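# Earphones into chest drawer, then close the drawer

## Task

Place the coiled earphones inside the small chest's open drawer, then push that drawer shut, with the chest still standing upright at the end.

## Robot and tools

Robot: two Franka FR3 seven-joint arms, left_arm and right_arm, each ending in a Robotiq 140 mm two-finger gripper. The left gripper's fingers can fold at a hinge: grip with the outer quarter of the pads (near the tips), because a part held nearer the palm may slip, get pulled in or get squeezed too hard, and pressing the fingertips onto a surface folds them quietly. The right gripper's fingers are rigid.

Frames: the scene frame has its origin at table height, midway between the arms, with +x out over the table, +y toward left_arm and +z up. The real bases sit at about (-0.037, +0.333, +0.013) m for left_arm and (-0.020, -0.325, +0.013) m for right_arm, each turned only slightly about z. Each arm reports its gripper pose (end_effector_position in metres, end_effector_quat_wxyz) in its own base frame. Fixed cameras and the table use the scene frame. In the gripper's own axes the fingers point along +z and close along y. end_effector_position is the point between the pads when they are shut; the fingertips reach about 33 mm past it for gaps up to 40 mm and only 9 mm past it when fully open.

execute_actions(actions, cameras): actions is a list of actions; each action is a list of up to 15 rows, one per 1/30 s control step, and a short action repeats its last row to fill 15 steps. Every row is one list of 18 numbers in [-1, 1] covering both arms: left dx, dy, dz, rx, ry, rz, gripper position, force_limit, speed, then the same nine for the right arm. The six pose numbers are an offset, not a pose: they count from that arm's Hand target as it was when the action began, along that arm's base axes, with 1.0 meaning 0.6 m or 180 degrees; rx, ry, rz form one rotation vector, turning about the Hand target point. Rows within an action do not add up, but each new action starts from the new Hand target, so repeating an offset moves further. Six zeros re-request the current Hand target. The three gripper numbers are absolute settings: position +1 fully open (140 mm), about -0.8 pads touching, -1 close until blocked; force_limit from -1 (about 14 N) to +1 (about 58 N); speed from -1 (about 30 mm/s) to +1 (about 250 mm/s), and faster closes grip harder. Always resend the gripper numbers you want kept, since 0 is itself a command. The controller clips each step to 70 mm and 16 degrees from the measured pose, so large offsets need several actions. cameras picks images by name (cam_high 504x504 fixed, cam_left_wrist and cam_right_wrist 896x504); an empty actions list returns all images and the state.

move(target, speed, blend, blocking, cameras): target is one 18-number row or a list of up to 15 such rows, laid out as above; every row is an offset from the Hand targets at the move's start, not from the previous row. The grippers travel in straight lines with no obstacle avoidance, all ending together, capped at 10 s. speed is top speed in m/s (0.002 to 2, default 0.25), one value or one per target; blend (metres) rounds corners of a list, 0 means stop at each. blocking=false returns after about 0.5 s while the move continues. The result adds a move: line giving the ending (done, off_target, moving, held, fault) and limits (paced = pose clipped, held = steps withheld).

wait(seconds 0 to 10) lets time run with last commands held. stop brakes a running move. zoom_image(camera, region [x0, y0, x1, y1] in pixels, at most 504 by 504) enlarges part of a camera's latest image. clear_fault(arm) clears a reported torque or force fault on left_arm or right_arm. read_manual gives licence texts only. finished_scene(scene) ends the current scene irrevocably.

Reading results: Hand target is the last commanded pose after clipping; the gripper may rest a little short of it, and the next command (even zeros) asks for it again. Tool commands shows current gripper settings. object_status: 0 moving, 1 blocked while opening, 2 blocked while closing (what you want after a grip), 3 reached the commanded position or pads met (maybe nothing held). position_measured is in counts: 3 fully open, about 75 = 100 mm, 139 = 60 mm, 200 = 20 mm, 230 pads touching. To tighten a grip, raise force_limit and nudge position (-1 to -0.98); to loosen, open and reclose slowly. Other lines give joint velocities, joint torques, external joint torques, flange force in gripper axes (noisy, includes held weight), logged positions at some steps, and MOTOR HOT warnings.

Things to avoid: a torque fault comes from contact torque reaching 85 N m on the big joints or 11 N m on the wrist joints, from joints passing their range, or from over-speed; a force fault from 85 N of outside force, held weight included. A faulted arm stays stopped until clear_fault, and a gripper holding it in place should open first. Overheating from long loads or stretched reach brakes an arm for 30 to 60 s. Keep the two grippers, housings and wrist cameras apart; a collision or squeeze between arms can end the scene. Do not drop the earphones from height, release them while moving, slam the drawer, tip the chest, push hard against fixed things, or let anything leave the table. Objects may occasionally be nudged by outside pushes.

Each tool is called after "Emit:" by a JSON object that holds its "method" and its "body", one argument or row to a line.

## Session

Emit:
{"method": "execute_actions", "body": {
  "actions": []
}}

Scene clock: 0.00 s.
left_arm: end_effector_position=(+0.1993, +0.4511, +0.1954) position_measured=3 object_status=3 end_effector_quat_wxyz=(-0.567, +0.683, +0.293, -0.355) | right_arm: end_effector_position=(+0.2837, +0.3465, +0.2002) position_measured=3 object_status=3 end_effector_quat_wxyz=(+0.223, +0.826, +0.222, +0.468)
Joint positions: left_arm=[0.634 0.455 -0.133 -2.11 1.161 1.376 -2.486] | right_arm=[1.23 -0.156 0.258 -2.627 -1.162 1.917 0.149]
Joint velocities: within noise
Joint torques (N m): no reading
External joint torques (N m): no reading
Flange force (N): no reading
Hand target: left_arm +0.1993, +0.4511, +0.1954; -0.567, +0.683, +0.293, -0.355 | right_arm +0.2837, +0.3465, +0.2002; +0.223, +0.826, +0.222, +0.468
Tool commands: left_gripper/position=+1.0 left_gripper/force_limit=+1.0 left_gripper/speed=+1.0 right_gripper/position=+1.0 right_gripper/force_limit=+1.0 right_gripper/speed=+1.0
camera_calibration:
cam_left_wrist: T_world_to_cam=[[-0.00171991, -0.192123, -0.981369, 0.286922], [-0.270559, -0.944679, 0.185415, 0.44779], [-0.962702, 0.265838, -0.050356, 0.223946], [0, 0, 0, 1]] pos_world=[0.33724, 0.418609, 0.209827]
cam_right_wrist: T_world_to_cam=[[0.177228, -0.808434, 0.561271, 0.13016], [-0.737243, -0.486853, -0.468451, 0.480057], [0.651968, -0.330771, -0.682296, 0.205876], [0, 0, 0, 1]] pos_world=[0.196626, 0.407041, 0.292296]

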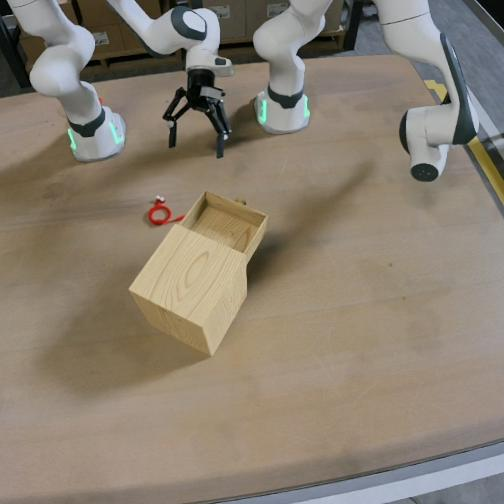

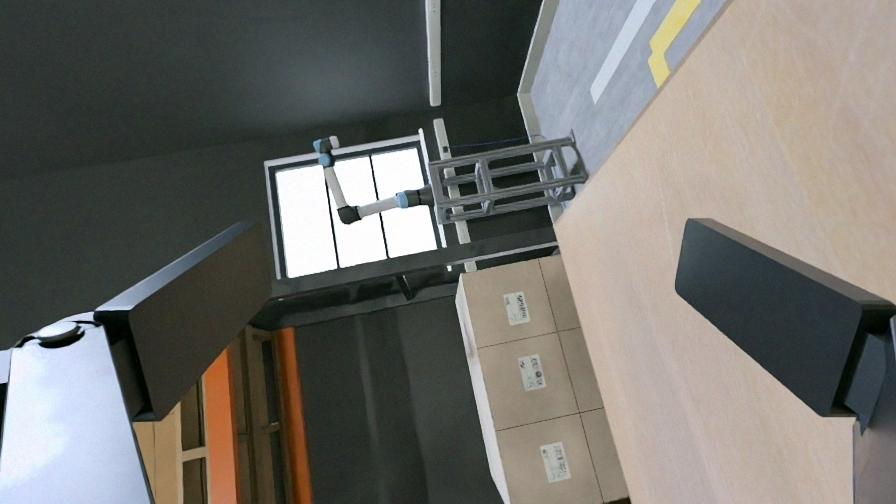

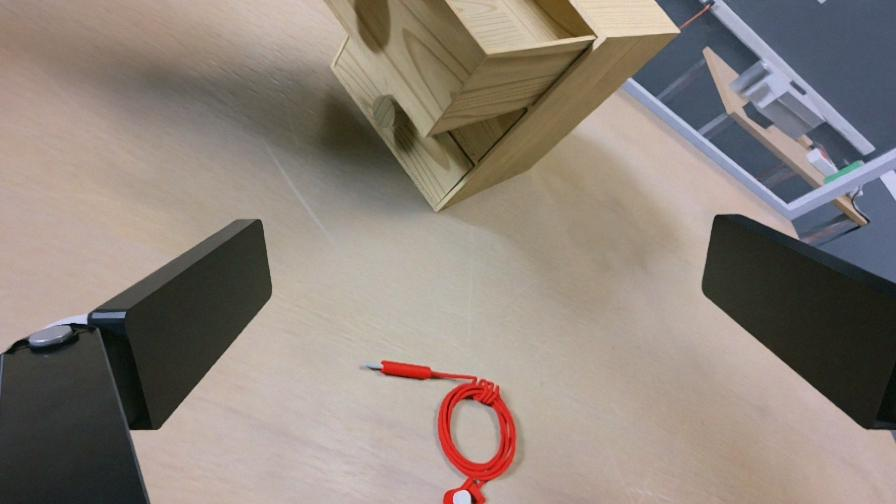

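Emit:
{"method": "move", "body": {
  "target": [0,0,0,0,0,0,1,1,1,0.094,-0.17,0.05,0.1506,0.316,-0.15,-0.32,1,0],
  "cameras": ["all"]
}}

Scene clock: 5.13 s.
left_arm: end_effector_position=(+0.1993, +0.4511, +0.1954) position_measured=3 object_status=3 end_effector_quat_wxyz=(-0.567, +0.683, +0.293, -0.355) | right_arm: end_effector_position=(+0.3406, +0.2446, +0.2296) position_measured=169 object_status=3 end_effector_quat_wxyz=(+0.000, +1.000, -0.003, +0.002)
Joint positions: left_arm=[0.634 0.455 -0.133 -2.11 1.161 1.376 -2.486] | right_arm=[1.384 -0.524 -0.689 -2.447 -0.361 2.004 -0.643]
Joint velocities: left_arm=[within noise] | right_arm=[0.002 0.001 0.001 0.001 0 -0.001 -0.006]
Joint torques (N m): left_arm=[-0.16 -39.61 -0.89 17.67 1.83 -1.82 -0.12] | right_arm=[1.26 -10.99 7.87 25.28 0.69 2.73 -0.26]
External joint torques (N m): left_arm=[-0.35 0.25 -0.66 0.22 0.17 0.14 -0.02] | right_arm=[1.22 -1.64 -0.74 2.01 -0.03 0.08 -0.26]
Flange force (N): left_arm=[1.0 0.7 -1.0] | right_arm=[3.3 -1.0 -4.2]
Hand target: left_arm +0.1993, +0.4511, +0.1954; -0.567, +0.683, +0.293, -0.355 | right_arm +0.3401, +0.2445, +0.2302; +0.000, +1.000, +0.000, +0.001
Off the commanded pose: left_arm 0.000 m, 0 deg | right_arm 0.001 m, 0 deg.
move: done
camera_calibration:
cam_left_wrist: T_world_to_cam=[[-0.00171991, -0.192123, -0.981369, 0.286922], [-0.270559, -0.944679, 0.185415, 0.44779], [-0.962702, 0.265838, -0.050356, 0.223946], [0, 0, 0, 1]] pos_world=[0.33724, 0.418609, 0.209827]
cam_right_wrist: T_world_to_cam=[[-0.0112563, -0.999659, -0.0235812, 0.266484], [-0.938501, 0.002423, 0.345268, 0.248209], [-0.345093, 0.0260174, -0.938208, 0.466286], [0, 0, 0, 1]] pos_world=[0.396856, 0.25366, 0.358059]

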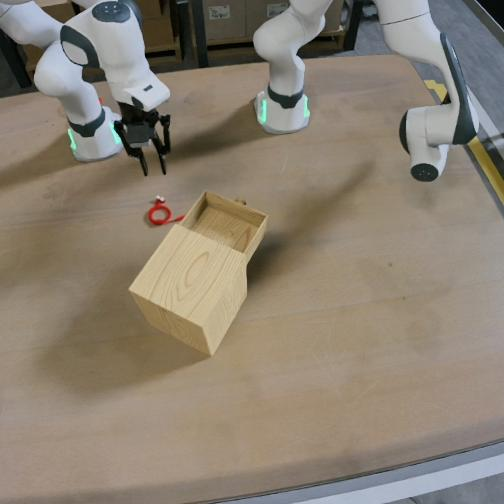

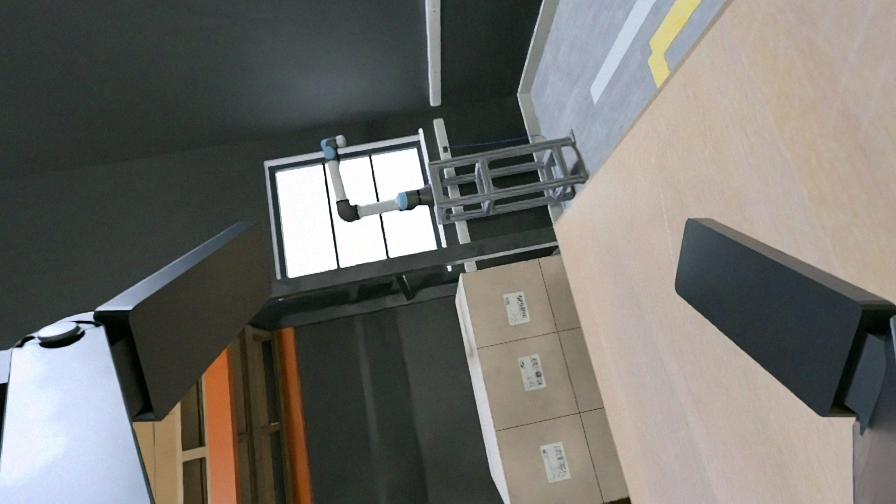

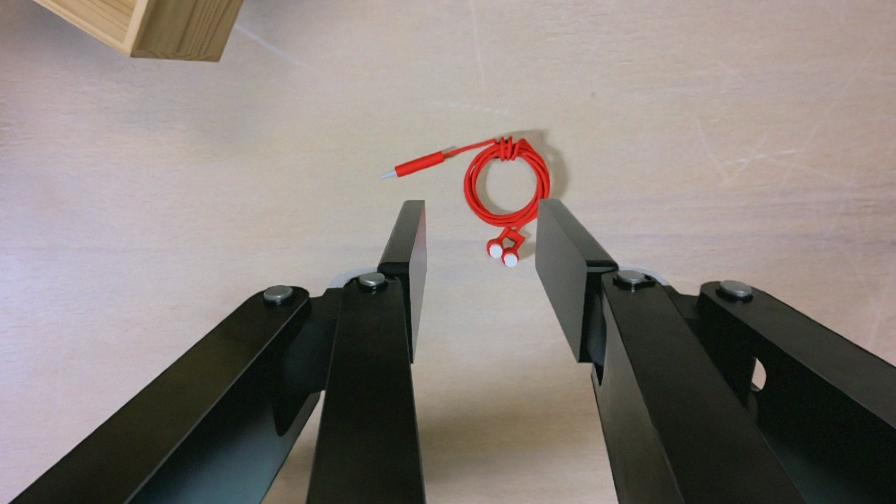

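Emit:
{"method": "move", "body": {
  "target": [0,0,0,0,0,0,1,1,1,-0.049,0.0013,-0.27,0,0,0.089,-0.42,1,0],
  "cameras": ["cam_right_wrist"],
  "speed": 0.18
}}

Scene clock: 8.77 s.
left_arm: end_effector_position=(+0.1993, +0.4511, +0.1954) position_measured=3 object_status=3 end_effector_quat_wxyz=(-0.567, +0.683, +0.293, -0.355) | right_arm: end_effector_position=(+0.3101, +0.2445, +0.0682) position_measured=182 object_status=3 end_effector_quat_wxyz=(+0.000, +0.991, +0.136, +0.000)
Joint positions: left_arm=[0.634 0.455 -0.133 -2.11 1.161 1.376 -2.486] | right_arm=[1.581 -0.303 -0.976 -2.714 -0.424 2.496 -0.87]
Joint velocities: left_arm=[within noise] | right_arm=[0.002 0.001 0.001 0 0.001 0 -0.006]
Joint torques (N m): left_arm=[-0.16 -39.68 -0.88 17.71 1.83 -1.82 -0.12] | right_arm=[1.34 -10.43 5.02 20.78 0.49 3.12 -0.36]
External joint torques (N m): left_arm=[-0.03 0.06 -0.36 0.34 0.18 0.11 -0.01] | right_arm=[1.37 -0.99 -0.68 1.98 0 0.46 -0.36]
Flange force (N): left_arm=[1.1 0.3 -0.5] | right_arm=[9.1 -3.6 2.2]
Hand target: left_arm +0.1993, +0.4511, +0.1954; -0.567, +0.683, +0.293, -0.355 | right_arm +0.3107, +0.2453, +0.0682; +0.000, +0.990, +0.139, +0.001
Off the commanded pose: left_arm 0.000 m, 0 deg | right_arm 0.001 m, 0 deg.
move: done
camera_calibration:
cam_right_wrist: T_world_to_cam=[[0.264719, -0.964046, -0.0232414, 0.167903], [-0.901674, -0.255994, 0.348497, 0.326775], [-0.341917, -0.0712976, -0.937022, 0.327019], [0, 0, 0, 1]] pos_world=[0.362011, 0.268834, 0.196445]
Images, in order (width x height): cam_right_wrist 896x504.

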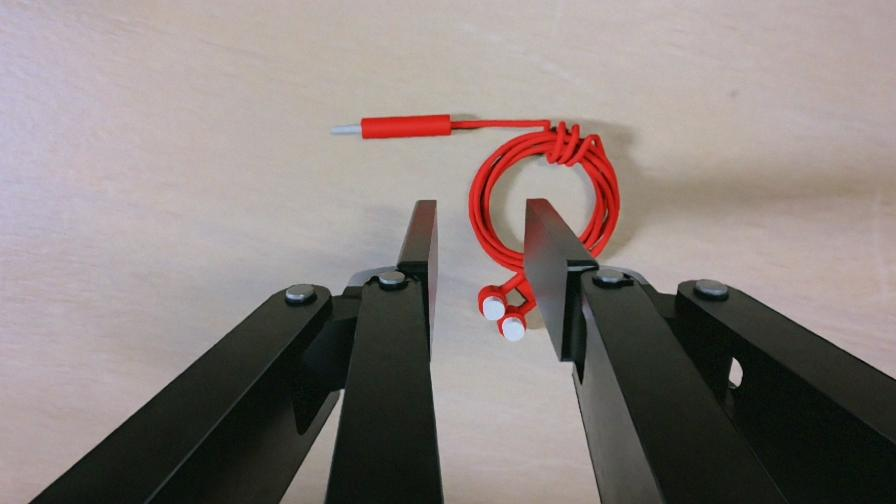

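Emit:
{"method": "move", "body": {
  "target": [0,0,0,0,0,0,1,1,1,-0.0118,-0.0068,-0.0687,0,0,0,-0.42,1,0],
  "cameras": ["cam_right_wrist"],
  "speed": 0.08
}}

Scene clock: 10.97 s.
left_arm: end_effector_position=(+0.1993, +0.4511, +0.1954) position_measured=3 object_status=3 end_effector_quat_wxyz=(-0.567, +0.683, +0.293, -0.355) | right_arm: end_effector_position=(+0.3030, +0.2406, +0.0271) position_measured=182 object_status=3 end_effector_quat_wxyz=(+0.000, +0.991, +0.137, +0.000)
Joint positions: left_arm=[0.634 0.455 -0.133 -2.11 1.161 1.376 -2.486] | right_arm=[1.706 -0.163 -1.099 -2.76 -0.321 2.665 -0.946]
Joint velocities: left_arm=[within noise] | right_arm=[-0.001 0 0.001 0 0.001 0 -0.007]
Joint torques (N m): left_arm=[-0.19 -39.67 -0.85 17.7 1.83 -1.81 -0.09] | right_arm=[1.31 -9.85 2.47 18.92 0.66 3.13 -0.23]
External joint torques (N m): left_arm=[-0.12 0.24 -0.38 0.21 0.17 0.13 0.01] | right_arm=[1.29 -0.4 -0.85 1.86 0.29 0.46 -0.23]
Flange force (N): left_arm=[1.1 0.6 -0.5] | right_arm=[0.0 0.0 0.0]
Hand target: left_arm +0.1993, +0.4511, +0.1954; -0.567, +0.683, +0.293, -0.355 | right_arm +0.3037, +0.2412, +0.0270; +0.000, +0.990, +0.139, +0.001
Off the commanded pose: left_arm 0.000 m, 0 deg | right_arm 0.001 m, 0 deg.
move: done
camera_calibration:
cam_right_wrist: T_world_to_cam=[[0.266958, -0.963424, -0.0233955, 0.164264], [-0.901238, -0.258178, 0.348015, 0.334136], [-0.341326, -0.0718206, -0.937197, 0.285733], [0, 0, 0, 1]] pos_world=[0.354812, 0.265044, 0.155347]
Images, in order (width x height): cam_right_wrist 896x504.

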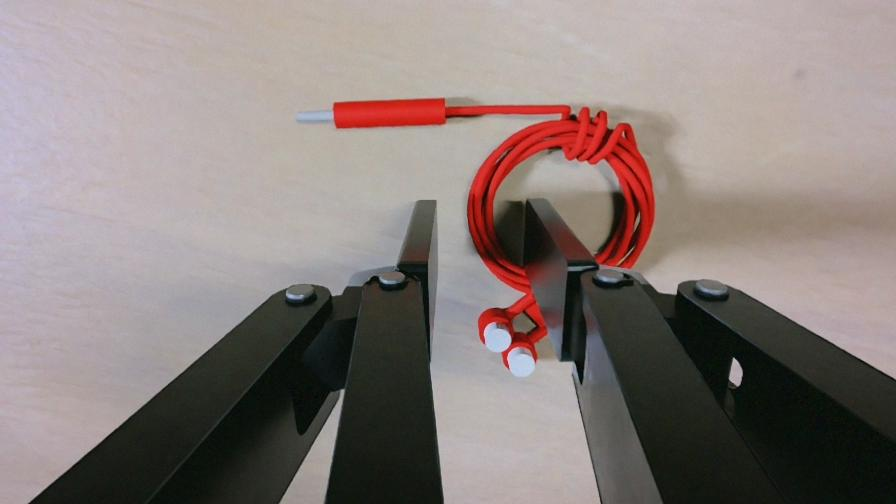

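Emit:
{"method": "move", "body": {
  "target": [0,0,0,0,0,0,1,1,1,0,0,-0.0117,0,0,0,-0.42,1,0],
  "speed": 0.03
}}

Emit:
{"method": "move", "body": {
  "target": [0,0,0,0,0,0,1,1,1,0,0,-0.0033,0,0,0,-0.42,1,0],
  "speed": 0.02,
  "cameras": ["cam_right_wrist"]
}}

Scene clock: 12.43 s.
left_arm: end_effector_position=(+0.1993, +0.4511, +0.1954) position_measured=3 object_status=3 end_effector_quat_wxyz=(-0.567, +0.683, +0.293, -0.355) | right_arm: end_effector_position=(+0.3036, +0.2411, +0.0205) position_measured=182 object_status=3 end_effector_quat_wxyz=(+0.000, +0.991, +0.137, +0.001)
Joint positions: left_arm=[0.634 0.455 -0.133 -2.11 1.161 1.376 -2.486] | right_arm=[1.753 -0.127 -1.138 -2.762 -0.271 2.696 -0.982]
Joint velocities: left_arm=[within noise] | right_arm=[0 -0.001 0 0.001 0 0.001 -0.008]
Joint torques (N m): left_arm=[-0.2 -39.69 -0.88 17.69 1.83 -1.83 -0.12] | right_arm=[1.3 -9.48 1.84 18.01 0.63 3.15 -0.25]
External joint torques (N m): left_arm=[-0.29 0.27 -0.55 0.16 0.16 0.12 -0.01] | right_arm=[1.35 -0.27 -0.76 1.26 0.27 0.49 -0.25]
Flange force (N): left_arm=[0.9 0.7 -0.8] | right_arm=[0.0 0.0 0.0]
Hand target: left_arm +0.1993, +0.4511, +0.1954; -0.567, +0.683, +0.293, -0.355 | right_arm +0.3037, +0.2412, +0.0200; +0.000, +0.990, +0.139, +0.001
Off the commanded pose: left_arm 0.000 m, 0 deg | right_arm 0.001 m, 0 deg.
move: done

Scene clock: 13.33 s.
left_arm: end_effector_position=(+0.1993, +0.4511, +0.1954) position_measured=3 object_status=3 end_effector_quat_wxyz=(-0.567, +0.683, +0.293, -0.355) | right_arm: end_effector_position=(+0.3037, +0.2412, +0.0185) position_measured=182 object_status=3 end_effector_quat_wxyz=(+0.000, +0.991, +0.137, +0.001)
Joint positions: left_arm=[0.634 0.455 -0.133 -2.11 1.161 1.376 -2.486] | right_arm=[1.772 -0.116 -1.154 -2.763 -0.253 2.704 -0.994]
Joint velocities: left_arm=[within noise] | right_arm=[-0.001 0 -0.001 0.001 0.001 0.001 -0.006]
Joint torques (N m): left_arm=[-0.17 -39.7 -0.82 17.69 1.83 -1.82 -0.12] | right_arm=[1.22 -9.34 1.58 17.74 0.62 3.14 -0.24]
External joint torques (N m): left_arm=[-0.2 0.33 -0.45 0.14 0.16 0.13 -0.02] | right_arm=[1.21 -0.29 -0.88 1.06 0.27 0.48 -0.24]
Flange force (N): left_arm=[1.0 0.8 -0.7] | right_arm=[0.0 0.0 0.0]
Hand target: left_arm +0.1993, +0.4511, +0.1954; -0.567, +0.683, +0.293, -0.355 | right_arm +0.3037, +0.2412, +0.0180; +0.000, +0.990, +0.139, +0.001
Off the commanded pose: left_arm 0.000 m, 0 deg | right_arm 0.001 m, 0 deg.
move: done
camera_calibration:
cam_right_wrist: T_world_to_cam=[[0.266792, -0.963449, -0.0242551, 0.16446], [-0.901547, -0.258388, 0.347057, 0.338138], [-0.340639, -0.0707249, -0.93753, 0.277554], [0, 0, 0, 1]] pos_world=[0.355516, 0.265449, 0.146851]
Images, in order (width x height): cam_right_wrist 896x504.

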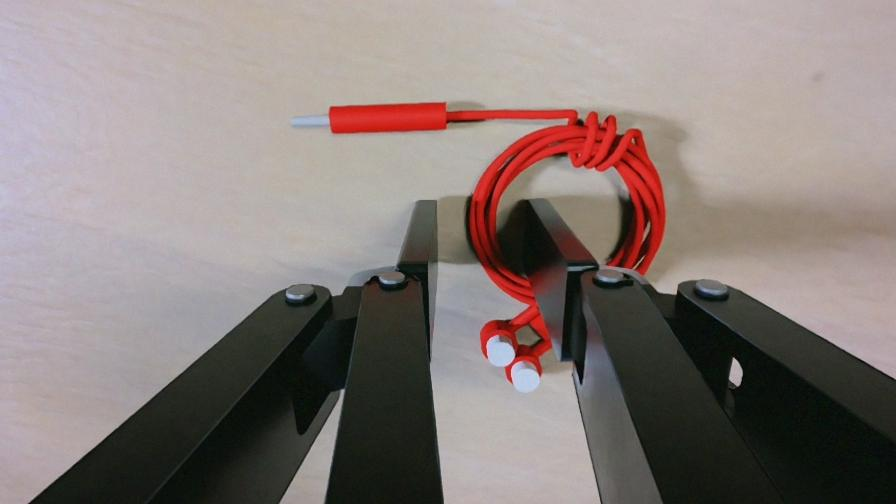

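Emit:
{"method": "move", "body": {
  "target": [0,0,0,0,0,0,1,1,1,0,0,-0.003,0,0,0,-0.42,1,0],
  "speed": 0.02,
  "cameras": ["cam_right_wrist"]
}}

Scene clock: 14.57 s.
left_arm: end_effector_position=(+0.1993, +0.4511, +0.1954) position_measured=3 object_status=3 end_effector_quat_wxyz=(-0.567, +0.683, +0.293, -0.355) | right_arm: end_effector_position=(+0.3037, +0.2413, +0.0167) position_measured=182 object_status=3 end_effector_quat_wxyz=(+0.000, +0.991, +0.137, +0.001)
Joint positions: left_arm=[0.634 0.455 -0.133 -2.11 1.161 1.376 -2.486] | right_arm=[1.789 -0.106 -1.168 -2.763 -0.236 2.712 -1.006]
Joint velocities: left_arm=[within noise] | right_arm=[0 -0.001 -0.001 0.001 0.002 0.003 -0.004]
Joint torques (N m): left_arm=[-0.21 -39.66 -0.87 17.7 1.84 -1.82 -0.14] | right_arm=[1.39 -9.2 1.34 17.57 0.64 3.16 -0.33]
External joint torques (N m): left_arm=[-0.19 0.24 -0.45 0.25 0.18 0.13 -0.03] | right_arm=[1.36 -0.23 -0.96 0.89 0.3 0.48 -0.33]
Flange force (N): left_arm=[1.2 0.7 -0.7] | right_arm=[0.0 0.0 0.0]
Hand target: left_arm +0.1993, +0.4511, +0.1954; -0.567, +0.683, +0.293, -0.355 | right_arm +0.3037, +0.2412, +0.0162; +0.000, +0.990, +0.139, +0.001
Off the commanded pose: left_arm 0.000 m, 0 deg | right_arm 0.001 m, 0 deg.
move: done
camera_calibration:
cam_right_wrist: T_world_to_cam=[[0.26687, -0.963426, -0.0243129, 0.164488], [-0.90149, -0.258474, 0.34714, 0.338779], [-0.340728, -0.0707233, -0.937498, 0.275899], [0, 0, 0, 1]] pos_world=[0.355516, 0.26555, 0.145051]
Images, in order (width x height): cam_right_wrist 896x504.

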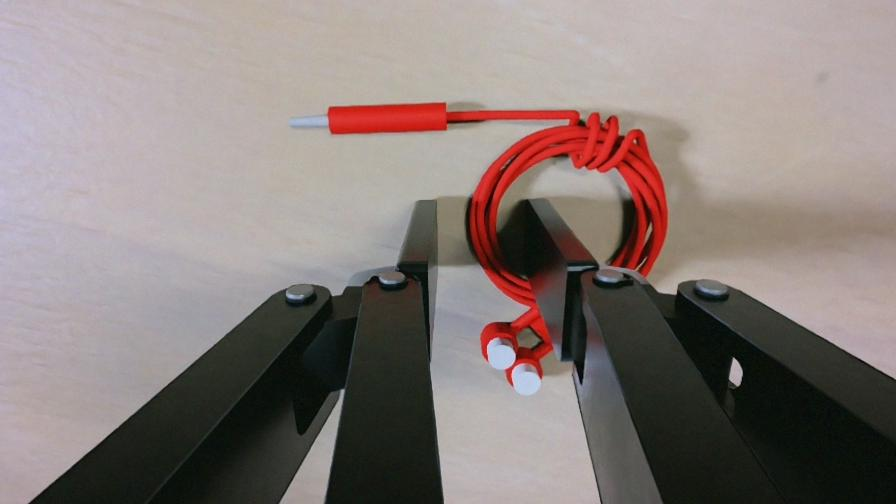

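Emit:
{"method": "move", "body": {
  "target": [0,0,0,0,0,0,1,1,1,0,0,-0.0027,0,0,0,-0.42,1,0],
  "speed": 0.02
}}

Scene clock: 15.67 s.
left_arm: end_effector_position=(+0.1993, +0.4511, +0.1954) position_measured=3 object_status=3 end_effector_quat_wxyz=(-0.567, +0.683, +0.293, -0.355) | right_arm: end_effector_position=(+0.3036, +0.2411, +0.0153) position_measured=182 object_status=3 end_effector_quat_wxyz=(-0.001, +0.991, +0.137, +0.000)
Joint positions: left_arm=[0.634 0.455 -0.133 -2.11 1.161 1.376 -2.486] | right_arm=[1.804 -0.098 -1.18 -2.764 -0.219 2.718 -1.019]
Joint velocities: left_arm=[within noise] | right_arm=[0.001 -0.001 -0.002 0 0.001 -0.001 -0.005]
Joint torques (N m): left_arm=[-0.15 -39.68 -0.81 17.73 1.84 -1.83 -0.12] | right_arm=[1.82 -8.1 1.34 17.27 0.63 3.5 -0.33]
External joint torques (N m): left_arm=[-0.1 0.21 -0.37 0.23 0.17 0.11 -0.02] | right_arm=[1.83 0.74 -0.75 0.73 0.29 0.84 -0.33]
Flange force (N): left_arm=[1.1 0.6 -0.5] | right_arm=[0.0 0.0 0.0]
Hand target: left_arm +0.1993, +0.4511, +0.1954; -0.567, +0.683, +0.293, -0.355 | right_arm +0.3037, +0.2412, +0.0146; +0.000, +0.990, +0.139, +0.001
Off the commanded pose: left_arm 0.000 m, 0 deg | right_arm 0.001 m, 0 deg.
move: done

Emit:
{"method": "move", "body": {
  "target": [
    [0,0,0,0,0,0,1,1,1,0,0,0.0022,0,0,0,-0.42,1,0],
    [0,0,0,0,0,0,1,1,1,0,0,0.0022,0,0,0,-1,-0.6,-1]
  ],
  "speed": 0.02
}}

Emit:
{"method": "wait", "body": {
  "seconds": 0.7,
  "cameras": ["cam_right_wrist"]
}}

Scene clock: 17.80 s.
left_arm: end_effector_position=(+0.1993, +0.4511, +0.1954) position_measured=3 object_status=3 end_effector_quat_wxyz=(-0.567, +0.683, +0.293, -0.355) | right_arm: end_effector_position=(+0.3040, +0.2421, +0.0161) position_measured=223 object_status=0 end_effector_quat_wxyz=(+0.000, +0.990, +0.142, +0.002)
Joint positions: left_arm=[0.634 0.455 -0.133 -2.11 1.161 1.376 -2.486] | right_arm=[1.798 -0.101 -1.174 -2.763 -0.229 2.718 -1.019]
Joint torques (N m): left_arm=[-0.18 -39.66 -0.83 17.72 1.83 -1.81 -0.12] | right_arm=[-0.02 -9.65 1.86 17.51 0.21 2.65 0.16]
External joint torques (N m): left_arm=[-0.17 0.18 -0.43 0.29 0.18 0.14 -0.02] | right_arm=[-0.04 -0.74 -0.3 0.98 -0.13 -0.01 0.16]
Flange force (N): left_arm=[1.2 0.5 -0.7] | right_arm=[0.0 0.0 0.0]
Hand target: left_arm +0.1993, +0.4511, +0.1954; -0.567, +0.683, +0.293, -0.355 | right_arm +0.3037, +0.2412, +0.0159; +0.000, +0.990, +0.139, +0.001
Off the commanded pose: left_arm 0.000 m, 0 deg | right_arm 0.001 m, 0 deg.
move: done

Scene clock: 18.50 s.
left_arm: end_effector_position=(+0.1993, +0.4511, +0.1954) position_measured=3 object_status=3 end_effector_quat_wxyz=(-0.567, +0.683, +0.293, -0.355) | right_arm: end_effector_position=(+0.3040, +0.2421, +0.0161) position_measured=223 object_status=2 end_effector_quat_wxyz=(+0.000, +0.990, +0.142, +0.002)
Joint positions: left_arm=[0.634 0.455 -0.133 -2.11 1.161 1.376 -2.486] | right_arm=[1.798 -0.101 -1.174 -2.763 -0.229 2.718 -1.019]
Joint torques (N m): left_arm=[-0.15 -39.72 -0.84 17.72 1.84 -1.82 -0.16] | right_arm=[-0.08 -9.65 1.82 17.46 0.22 2.69 0.14]
External joint torques (N m): left_arm=[-0.1 0.22 -0.39 0.21 0.18 0.12 -0.06] | right_arm=[-0.06 -0.74 -0.31 0.9 -0.12 0.03 0.14]
Flange force (N): left_arm=[1.0 0.6 -0.5] | right_arm=[0.0 0.0 0.0]
Hand target: left_arm +0.1993, +0.4511, +0.1954; -0.567, +0.683, +0.293, -0.355 | right_arm +0.3037, +0.2412, +0.0159; +0.000, +0.990, +0.139, +0.001
Tool commands: left_gripper/position=+1.0 left_gripper/force_limit=+1.0 left_gripper/speed=+1.0 right_gripper/position=-1.0 right_gripper/force_limit=-0.6 right_gripper/speed=-1.0
Off the commanded pose: left_arm 0.000 m, 0 deg | right_arm 0.001 m, 0 deg.
wait: 0.70 s; at rest by 0.17 s
camera_calibration:
cam_right_wrist: T_world_to_cam=[[0.276058, -0.960834, -0.0242868, 0.161789], [-0.899707, -0.26722, 0.345138, 0.340993], [-0.338111, -0.0734272, -0.938237, 0.275324], [0, 0, 0, 1]] pos_world=[0.35522, 0.266789, 0.144559]
Images, in order (width x height): cam_right_wrist 896x504.

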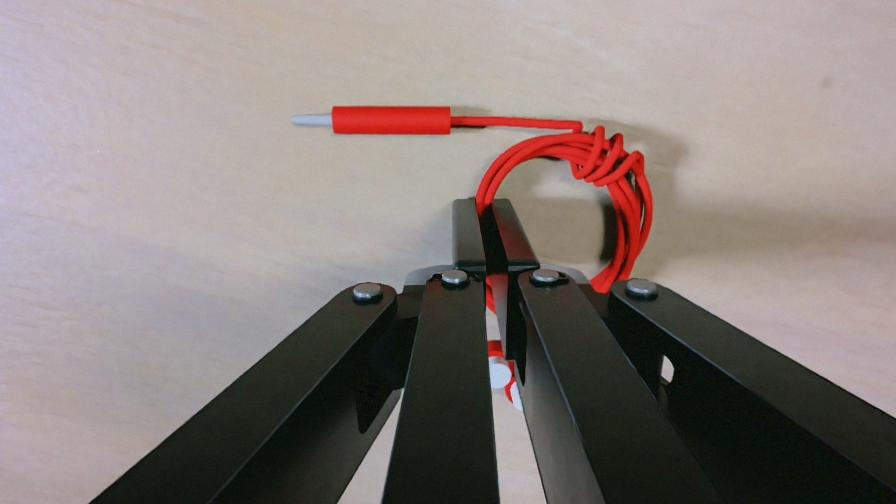

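Emit:
{"method": "move", "body": {
  "target": [
    [0,0,0,0,0,0,1,1,1,0,0,0.08,0,0,0,-1,-0.6,-1],
    [0,0,0,0,0,0,1,1,1,0,0,0.48,0,0,-0.05,-1,-0.6,-1],
    [0,0,0,0,0,0,1,1,1,0.314,0.298,0.535,0,0,-0.267,-1,-0.6,-1]
  ],
  "speed": [0.06,0.18,0.2],
  "blend": [0.02,0.04,0],
  "cameras": ["all"]
}}

Scene clock: 23.80 s.
left_arm: end_effector_position=(+0.1993, +0.4511, +0.1954) position_measured=3 object_status=3 end_effector_quat_wxyz=(-0.567, +0.683, +0.293, -0.355) | right_arm: end_effector_position=(+0.4921, +0.4211, +0.3381) position_measured=223 object_status=2 end_effector_quat_wxyz=(-0.001, +0.962, -0.272, +0.002)
Joint positions: left_arm=[0.634 0.455 -0.133 -2.11 1.161 1.376 -2.486] | right_arm=[1.287 0.356 -0.727 -1.384 0.233 1.658 -0.447]
Joint velocities: left_arm=[within noise] | right_arm=[-0.001 0 0.001 -0.001 0 -0.004 0.006]
Joint torques (N m): left_arm=[-0.19 -39.68 -0.88 17.68 1.83 -1.83 -0.12] | right_arm=[0.24 -39.28 -7.72 26.02 1 2.77 0.19]
External joint torques (N m): left_arm=[-0.08 0.18 -0.39 0.24 0.18 0.11 -0.02] | right_arm=[0.26 -1.13 -0.82 1.88 0.22 0.12 0.19]
Flange force (N): left_arm=[1.1 0.5 -0.5] | right_arm=[1.1 -4.5 -5.0]
Hand target: left_arm +0.1993, +0.4511, +0.1954; -0.567, +0.683, +0.293, -0.355 | right_arm +0.4921, +0.4200, +0.3369; +0.000, +0.961, -0.276, +0.001
Off the commanded pose: left_arm 0.000 m, 0 deg | right_arm 0.002 m, 1 deg.
move: done
camera_calibration:
cam_left_wrist: T_world_to_cam=[[-0.00171991, -0.192123, -0.981369, 0.286922], [-0.270559, -0.944679, 0.185415, 0.44779], [-0.962702, 0.265838, -0.050356, 0.223946], [0, 0, 0, 1]] pos_world=[0.33724, 0.418609, 0.209827]
cam_right_wrist: T_world_to_cam=[[-0.526593, -0.849666, -0.0277078, 0.638961], [-0.802887, 0.48636, 0.344712, 0.0821073], [-0.279414, 0.203769, -0.9383, 0.508535], [0, 0, 0, 1]] pos_world=[0.544487, 0.399346, 0.466559]

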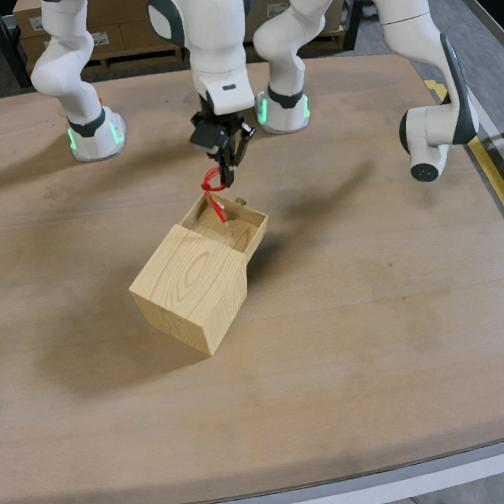

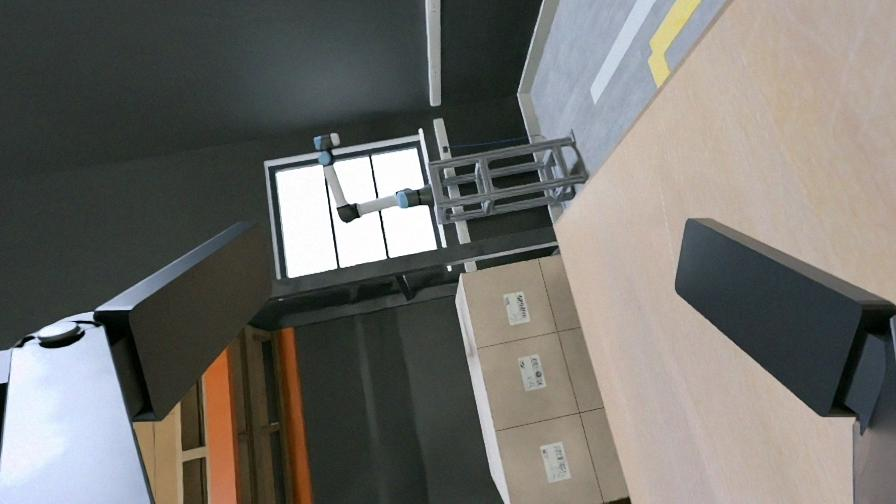

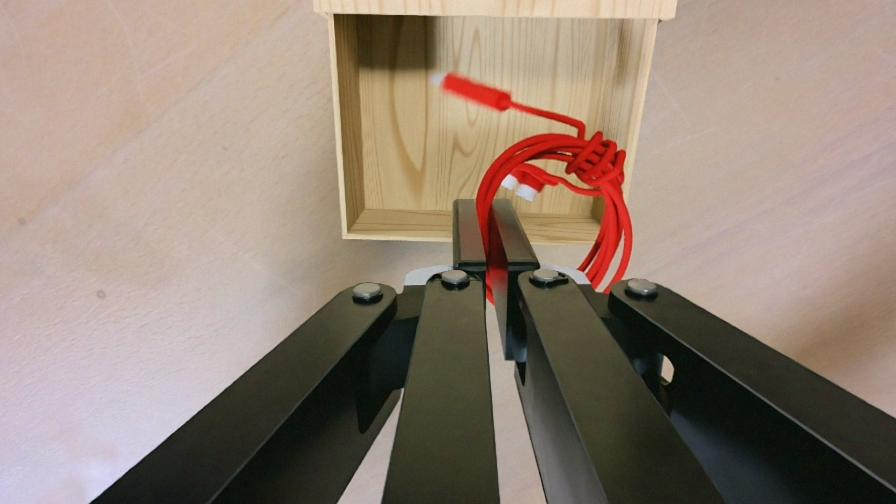

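Emit:
{"method": "move", "body": {
  "target": [0,0,0,0,0,0,1,1,1,0.008,-0.005,-0.245,0,0,0,-1,-0.6,-1],
  "speed": 0.12,
  "cameras": ["cam_high","cam_right_wrist"]
}}

Scene clock: 26.43 s.
left_arm: end_effector_position=(+0.1993, +0.4511, +0.1954) position_measured=3 object_status=3 end_effector_quat_wxyz=(-0.567, +0.683, +0.293, -0.355) | right_arm: end_effector_position=(+0.4960, +0.4167, +0.1903) position_measured=223 object_status=2 end_effector_quat_wxyz=(+0.002, +0.961, -0.278, +0.001)
Joint positions: left_arm=[0.634 0.455 -0.133 -2.11 1.161 1.376 -2.486] | right_arm=[1.296 0.409 -0.693 -1.697 0.28 2.001 -0.483]
Joint velocities: left_arm=[within noise] | right_arm=[-0.001 -0.003 0 0.001 0 0.004 -0.006]
Joint torques (N m): left_arm=[-0.18 -39.68 -0.87 17.71 1.82 -1.82 -0.07] | right_arm=[0.21 -40.96 -8.35 25.3 0.98 3.1 -0.37]
External joint torques (N m): left_arm=[-0.3 0.18 -0.58 0.22 0.16 0.13 0.03] | right_arm=[0.12 -2.15 -0.34 1.41 0.27 0.49 -0.37]
Flange force (N): left_arm=[0.9 0.5 -0.9] | right_arm=[0.0 1.5 -2.7]
Hand target: left_arm +0.1993, +0.4511, +0.1954; -0.567, +0.683, +0.293, -0.355 | right_arm +0.4969, +0.4170, +0.1899; +0.000, +0.961, -0.276, +0.001
Off the commanded pose: left_arm 0.000 m, 0 deg | right_arm 0.001 m, 0 deg.
move: done
camera_calibration:
cam_right_wrist: T_world_to_cam=[[-0.537269, -0.843144, -0.0212081, 0.634518], [-0.795137, 0.497973, 0.346091, 0.129393], [-0.281244, 0.202808, -0.937961, 0.37313], [0, 0, 0, 1]] pos_world=[0.548733, 0.394883, 0.318656]
Images, in order (width x height): cam_high 504x504, cam_right_wrist 896x504.

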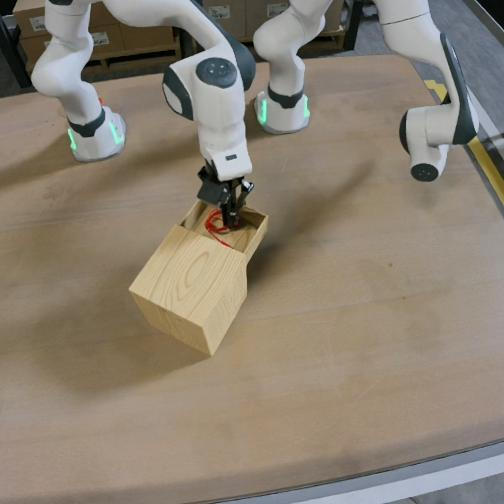

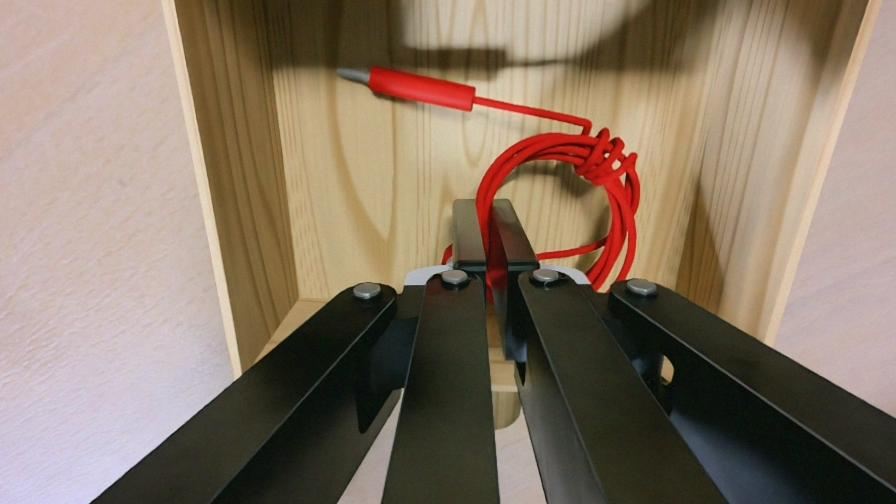

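Emit:
{"method": "move", "body": {
  "target": [0,0,0,0,0,0,1,1,1,0,0,-0.02,0,0,0,-1,-0.6,-1],
  "speed": 0.03,
  "cameras": ["cam_right_wrist"]
}}

Scene clock: 27.63 s.
left_arm: end_effector_position=(+0.1993, +0.4511, +0.1954) position_measured=3 object_status=3 end_effector_quat_wxyz=(-0.567, +0.683, +0.293, -0.355) | right_arm: end_effector_position=(+0.4962, +0.4171, +0.1793) position_measured=223 object_status=2 end_effector_quat_wxyz=(+0.001, +0.961, -0.277, +0.001)
Joint positions: left_arm=[0.634 0.455 -0.133 -2.11 1.161 1.376 -2.486] | right_arm=[1.293 0.418 -0.687 -1.712 0.289 2.027 -0.489]
Joint velocities: left_arm=[within noise] | right_arm=[-0.004 0.001 0 0 0 0.004 -0.002]
Joint torques (N m): left_arm=[-0.2 -39.67 -0.86 17.73 1.83 -1.82 -0.15] | right_arm=[0.24 -40.9 -8.3 24.91 0.96 3.13 -0.29]
External joint torques (N m): left_arm=[-0.27 0.14 -0.52 0.3 0.18 0.13 -0.05] | right_arm=[0.09 -1.61 -0.17 0.99 0.26 0.49 -0.29]
Flange force (N): left_arm=[1.1 0.5 -0.9] | right_arm=[-0.1 1.4 -1.6]
Hand target: left_arm +0.1993, +0.4511, +0.1954; -0.567, +0.683, +0.293, -0.355 | right_arm +0.4969, +0.4170, +0.1779; +0.000, +0.961, -0.276, +0.001
Off the commanded pose: left_arm 0.000 m, 0 deg | right_arm 0.002 m, 0 deg.
move: done
camera_calibration:
cam_right_wrist: T_world_to_cam=[[-0.536431, -0.843631, -0.0230085, 0.634806], [-0.795876, 0.49662, 0.346337, 0.134044], [-0.280754, 0.204098, -0.937828, 0.361978], [0, 0, 0, 1]] pos_world=[0.548839, 0.395094, 0.307654]
Images, in order (width x height): cam_right_wrist 896x504.

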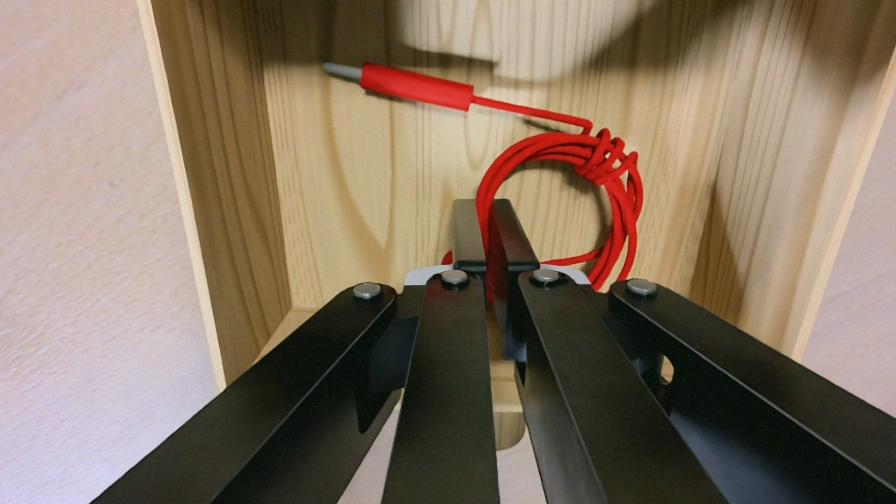

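Emit:
{"method": "move", "body": {
  "target": [0,0,0,0,0,0,1,1,1,0,0,-0.0067,0,0,0,-1,-0.6,-1],
  "speed": 0.02,
  "cameras": ["cam_right_wrist"]
}}

Scene clock: 28.53 s.
left_arm: end_effector_position=(+0.1993, +0.4511, +0.1954) position_measured=3 object_status=3 end_effector_quat_wxyz=(-0.567, +0.683, +0.293, -0.355) | right_arm: end_effector_position=(+0.4962, +0.4172, +0.1755) position_measured=223 object_status=2 end_effector_quat_wxyz=(+0.000, +0.961, -0.277, +0.001)
Joint positions: left_arm=[0.634 0.455 -0.133 -2.11 1.161 1.376 -2.486] | right_arm=[1.291 0.422 -0.684 -1.717 0.291 2.035 -0.491]
Joint velocities: left_arm=[within noise] | right_arm=[-0.003 0.001 0 0 0.001 0.004 -0.001]
Joint torques (N m): left_arm=[-0.18 -39.66 -0.86 17.7 1.84 -1.82 -0.15] | right_arm=[-0.04 -40.71 -8.39 24.78 0.96 3.1 -0.28]
External joint torques (N m): left_arm=[-0.13 0.18 -0.42 0.26 0.18 0.12 -0.04] | right_arm=[-0.06 -1.34 -0.12 0.96 0.27 0.46 -0.28]
Flange force (N): left_arm=[1.1 0.6 -0.6] | right_arm=[0.4 0.4 -1.3]
Hand target: left_arm +0.1993, +0.4511, +0.1954; -0.567, +0.683, +0.293, -0.355 | right_arm +0.4969, +0.4170, +0.1739; +0.000, +0.961, -0.276, +0.001
Off the commanded pose: left_arm 0.000 m, 0 deg | right_arm 0.002 m, 0 deg.
move: done
camera_calibration:
cam_right_wrist: T_world_to_cam=[[-0.536094, -0.843832, -0.0234755, 0.634846], [-0.796139, 0.496158, 0.346395, 0.135585], [-0.280652, 0.20439, -0.937795, 0.358305], [0, 0, 0, 1]] pos_world=[0.548841, 0.395198, 0.303954]
Images, in order (width x height): cam_right_wrist 896x504.

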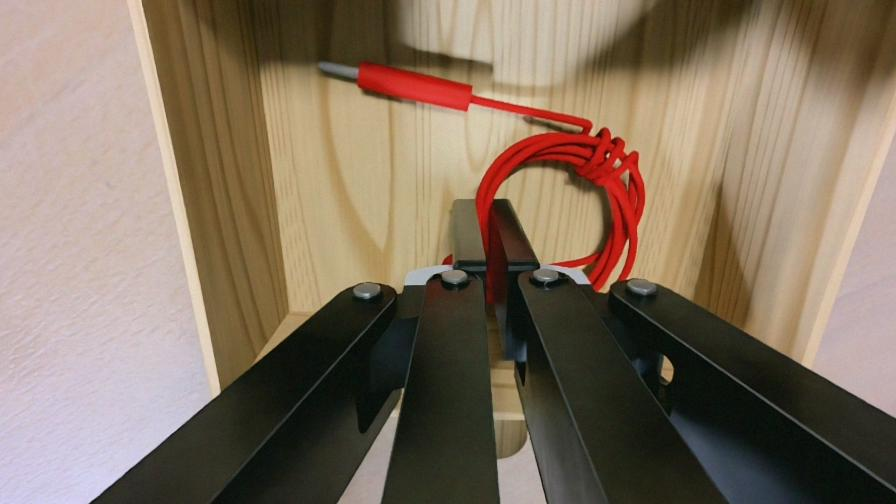

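Emit:
{"method": "move", "body": {
  "target": [
    [0,0,0,0,0,0,1,1,1,0,0,0,0,0,0,-0.45,-0.6,-1],
    [0,0,0,0,0,0,1,1,1,0,0,0.04,0,0,0,-0.45,-0.6,-1]
  ],
  "speed": 0.02,
  "cameras": ["cam_right_wrist"]
}}

Scene clock: 31.50 s.
left_arm: end_effector_position=(+0.1993, +0.4511, +0.1954) position_measured=3 object_status=3 end_effector_quat_wxyz=(-0.567, +0.683, +0.293, -0.355) | right_arm: end_effector_position=(+0.4978, +0.4171, +0.1970) position_measured=186 object_status=3 end_effector_quat_wxyz=(-0.001, +0.962, -0.275, +0.001)
Joint positions: left_arm=[0.634 0.455 -0.133 -2.11 1.161 1.376 -2.486] | right_arm=[1.292 0.403 -0.692 -1.686 0.277 1.991 -0.488]
Joint velocities: left_arm=[within noise] | right_arm=[0.002 -0.001 -0.001 0.001 0 -0.005 0.001]
Joint torques (N m): left_arm=[-0.18 -39.7 -0.86 17.7 1.83 -1.82 -0.12] | right_arm=[1.26 -41.26 -8.92 25.95 0.4 2.74 0.15]
External joint torques (N m): left_arm=[-0.12 0.13 -0.41 0.3 0.18 0.12 -0.02] | right_arm=[1.39 -2.22 -0.82 1.86 -0.31 0.09 0.15]
Flange force (N): left_arm=[1.1 0.4 -0.6] | right_arm=[-2.8 2.4 -5.3]
Hand target: left_arm +0.1993, +0.4511, +0.1954; -0.567, +0.683, +0.293, -0.355 | right_arm +0.4969, +0.4170, +0.1979; +0.000, +0.961, -0.276, +0.001
Off the commanded pose: left_arm 0.000 m, 0 deg | right_arm 0.001 m, 0 deg.
move: done
camera_calibration:
cam_right_wrist: T_world_to_cam=[[-0.531687, -0.846548, -0.0257882, 0.635501], [-0.799065, 0.491307, 0.346573, 0.132887], [-0.28072, 0.204875, -0.937669, 0.378619], [0, 0, 0, 1]] pos_world=[0.550359, 0.395124, 0.325352]
Images, in order (width x height): cam_right_wrist 896x504.

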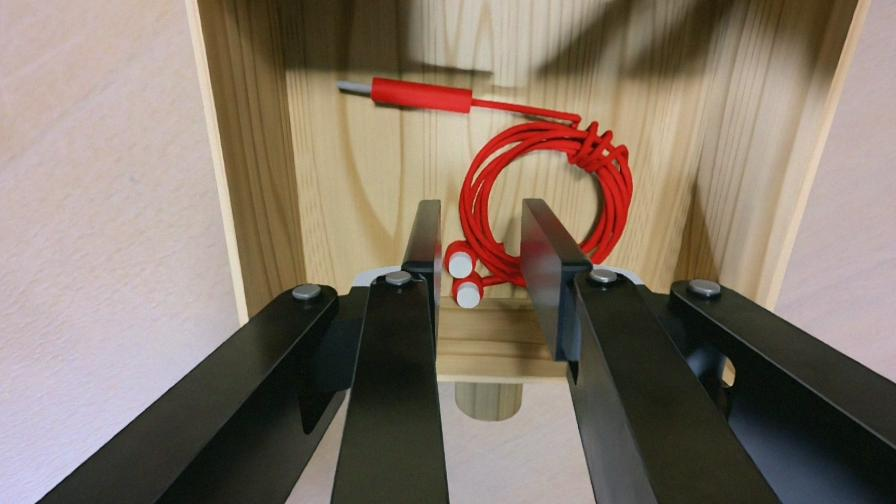

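Emit:
{"method": "move", "body": {
  "target": [
    [0,0,0,0,0,0,1,1,1,0,0,0.18,0,0,0,-0.45,-0.6,-1],
    [0,0,0,0,0,0,1,1,1,-0.188,0.108,0.19,0,0,0,-0.45,-0.6,-1],
    [0,0,0,0,0,0,1,1,1,-0.188,0.108,0.187,0,0,0,-0.98,-0.6,0]
  ],
  "speed": 0.15,
  "blend": [0.02,0,0],
  "cameras": ["cam_high","cam_right_wrist"]
}}

Scene clock: 35.53 s.
left_arm: end_effector_position=(+0.1993, +0.4511, +0.1954) position_measured=3 object_status=3 end_effector_quat_wxyz=(-0.567, +0.683, +0.293, -0.355) | right_arm: end_effector_position=(+0.3838, +0.4815, +0.3095) position_measured=233 object_status=3 end_effector_quat_wxyz=(+0.001, +0.962, -0.274, +0.000)
Joint positions: left_arm=[0.634 0.455 -0.133 -2.11 1.161 1.376 -2.486] | right_arm=[1.537 0.223 -0.717 -1.611 0.148 1.776 -0.213]
Joint torques (N m): left_arm=[-0.18 -39.71 -0.87 17.69 1.82 -1.82 -0.12] | right_arm=[1.25 -35.67 -5.25 25.68 0.4 3.05 0.16]
External joint torques (N m): left_arm=[-0.1 0.22 -0.39 0.21 0.16 0.12 -0.02] | right_arm=[1.29 -2.33 -0.65 0.91 -0.34 0.45 0.16]
Flange force (N): left_arm=[1.0 0.6 -0.5] | right_arm=[-2.7 9.4 -1.1]
Hand target: left_arm +0.1993, +0.4511, +0.1954; -0.567, +0.683, +0.293, -0.355 | right_arm +0.3841, +0.4818, +0.3101; +0.000, +0.961, -0.276, +0.001
Off the commanded pose: left_arm 0.000 m, 0 deg | right_arm 0.001 m, 0 deg.
move: done
camera_calibration:
cam_right_wrist: T_world_to_cam=[[-0.531202, -0.846978, -0.0212639, 0.630893], [-0.798143, 0.491839, 0.34794, -0.02985], [-0.28424, 0.201798, -0.937275, 0.44165], [0, 0, 0, 1]] pos_world=[0.436841, 0.45991, 0.437749]
Images, in order (width x height): cam_high 504x504, cam_right_wrist 896x504.

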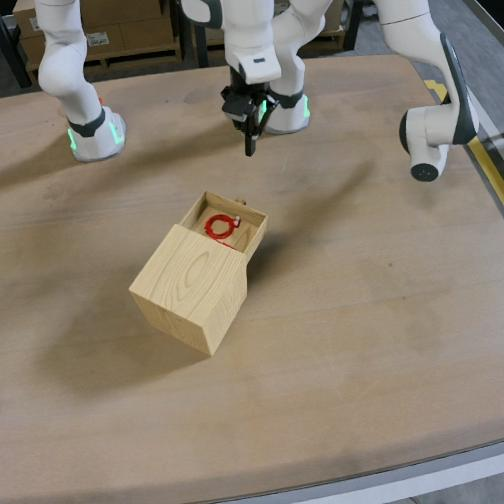

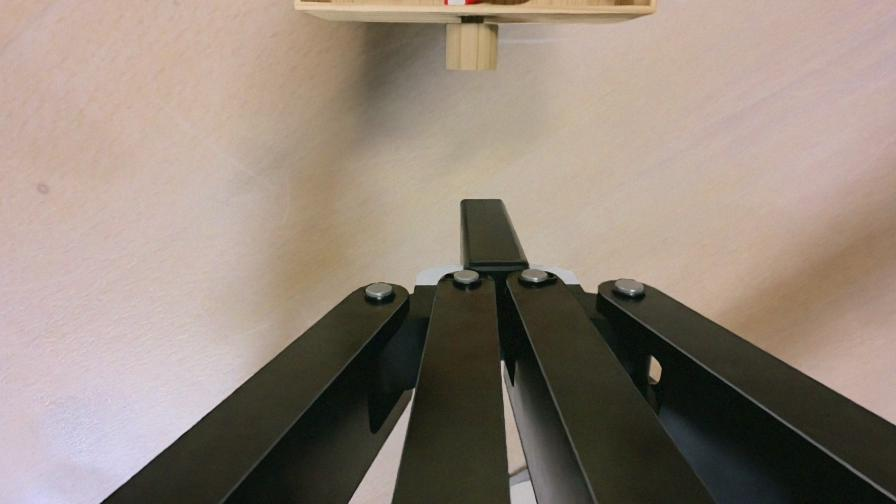

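Emit:
{"method": "move", "body": {
  "target": [0,0,0,0,0,0,1,1,1,0.032,-0.013,-0.25,0,0,0,-0.98,-0.6,0],
  "speed": 0.12,
  "cameras": ["cam_high","cam_right_wrist"]
}}

Scene clock: 38.43 s.
left_arm: end_effector_position=(+0.1993, +0.4511, +0.1954) position_measured=3 object_status=3 end_effector_quat_wxyz=(-0.567, +0.683, +0.293, -0.355) | right_arm: end_effector_position=(+0.4025, +0.4736, +0.1604) position_measured=233 object_status=3 end_effector_quat_wxyz=(+0.002, +0.961, -0.278, +0.001)
Joint positions: left_arm=[0.634 0.455 -0.133 -2.11 1.161 1.376 -2.486] | right_arm=[1.484 0.346 -0.678 -1.853 0.247 2.111 -0.302]
Joint velocities: left_arm=[within noise] | right_arm=[0.002 0.001 -0.001 0 0 0.002 -0.004]
Joint torques (N m): left_arm=[-0.17 -39.67 -0.87 17.7 1.83 -1.82 -0.12] | right_arm=[0.23 -38.36 -6.83 25.08 0.91 3.07 -0.33]
External joint torques (N m): left_arm=[-0.24 0.26 -0.54 0.21 0.17 0.13 -0.02] | right_arm=[0.16 -1.69 0 1.28 0.25 0.43 -0.33]
Flange force (N): left_arm=[1.0 0.7 -0.8] | right_arm=[0.2 0.3 -2.2]
Hand target: left_arm +0.1993, +0.4511, +0.1954; -0.567, +0.683, +0.293, -0.355 | right_arm +0.4033, +0.4740, +0.1601; +0.000, +0.961, -0.276, +0.001
Off the commanded pose: left_arm 0.000 m, 0 deg | right_arm 0.001 m, 0 deg.
move: done
camera_calibration:
cam_right_wrist: T_world_to_cam=[[-0.537438, -0.843028, -0.0215403, 0.631608], [-0.795168, 0.498089, 0.345855, 0.0370617], [-0.280837, 0.203004, -0.938041, 0.306991], [0, 0, 0, 1]] pos_world=[0.455134, 0.451683, 0.288757]
Images, in order (width x height): cam_high 504x504, cam_right_wrist 896x504.

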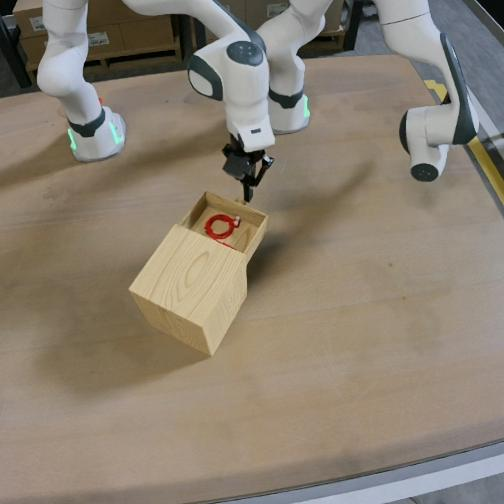

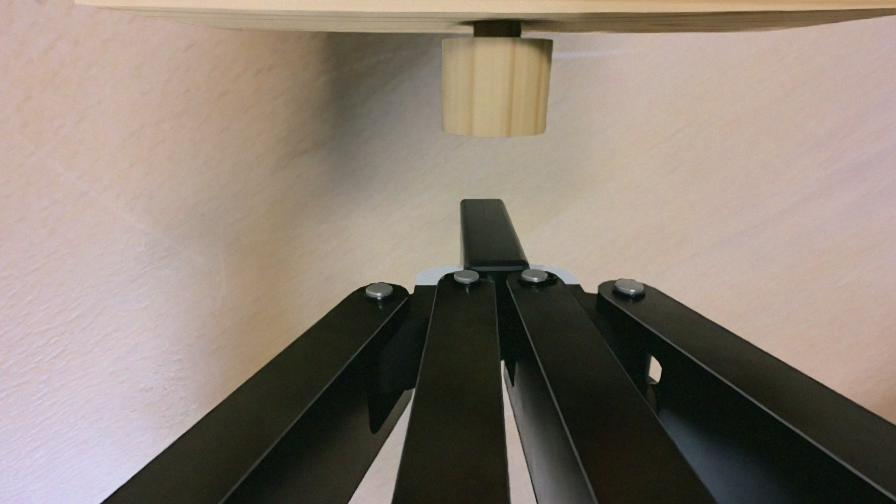

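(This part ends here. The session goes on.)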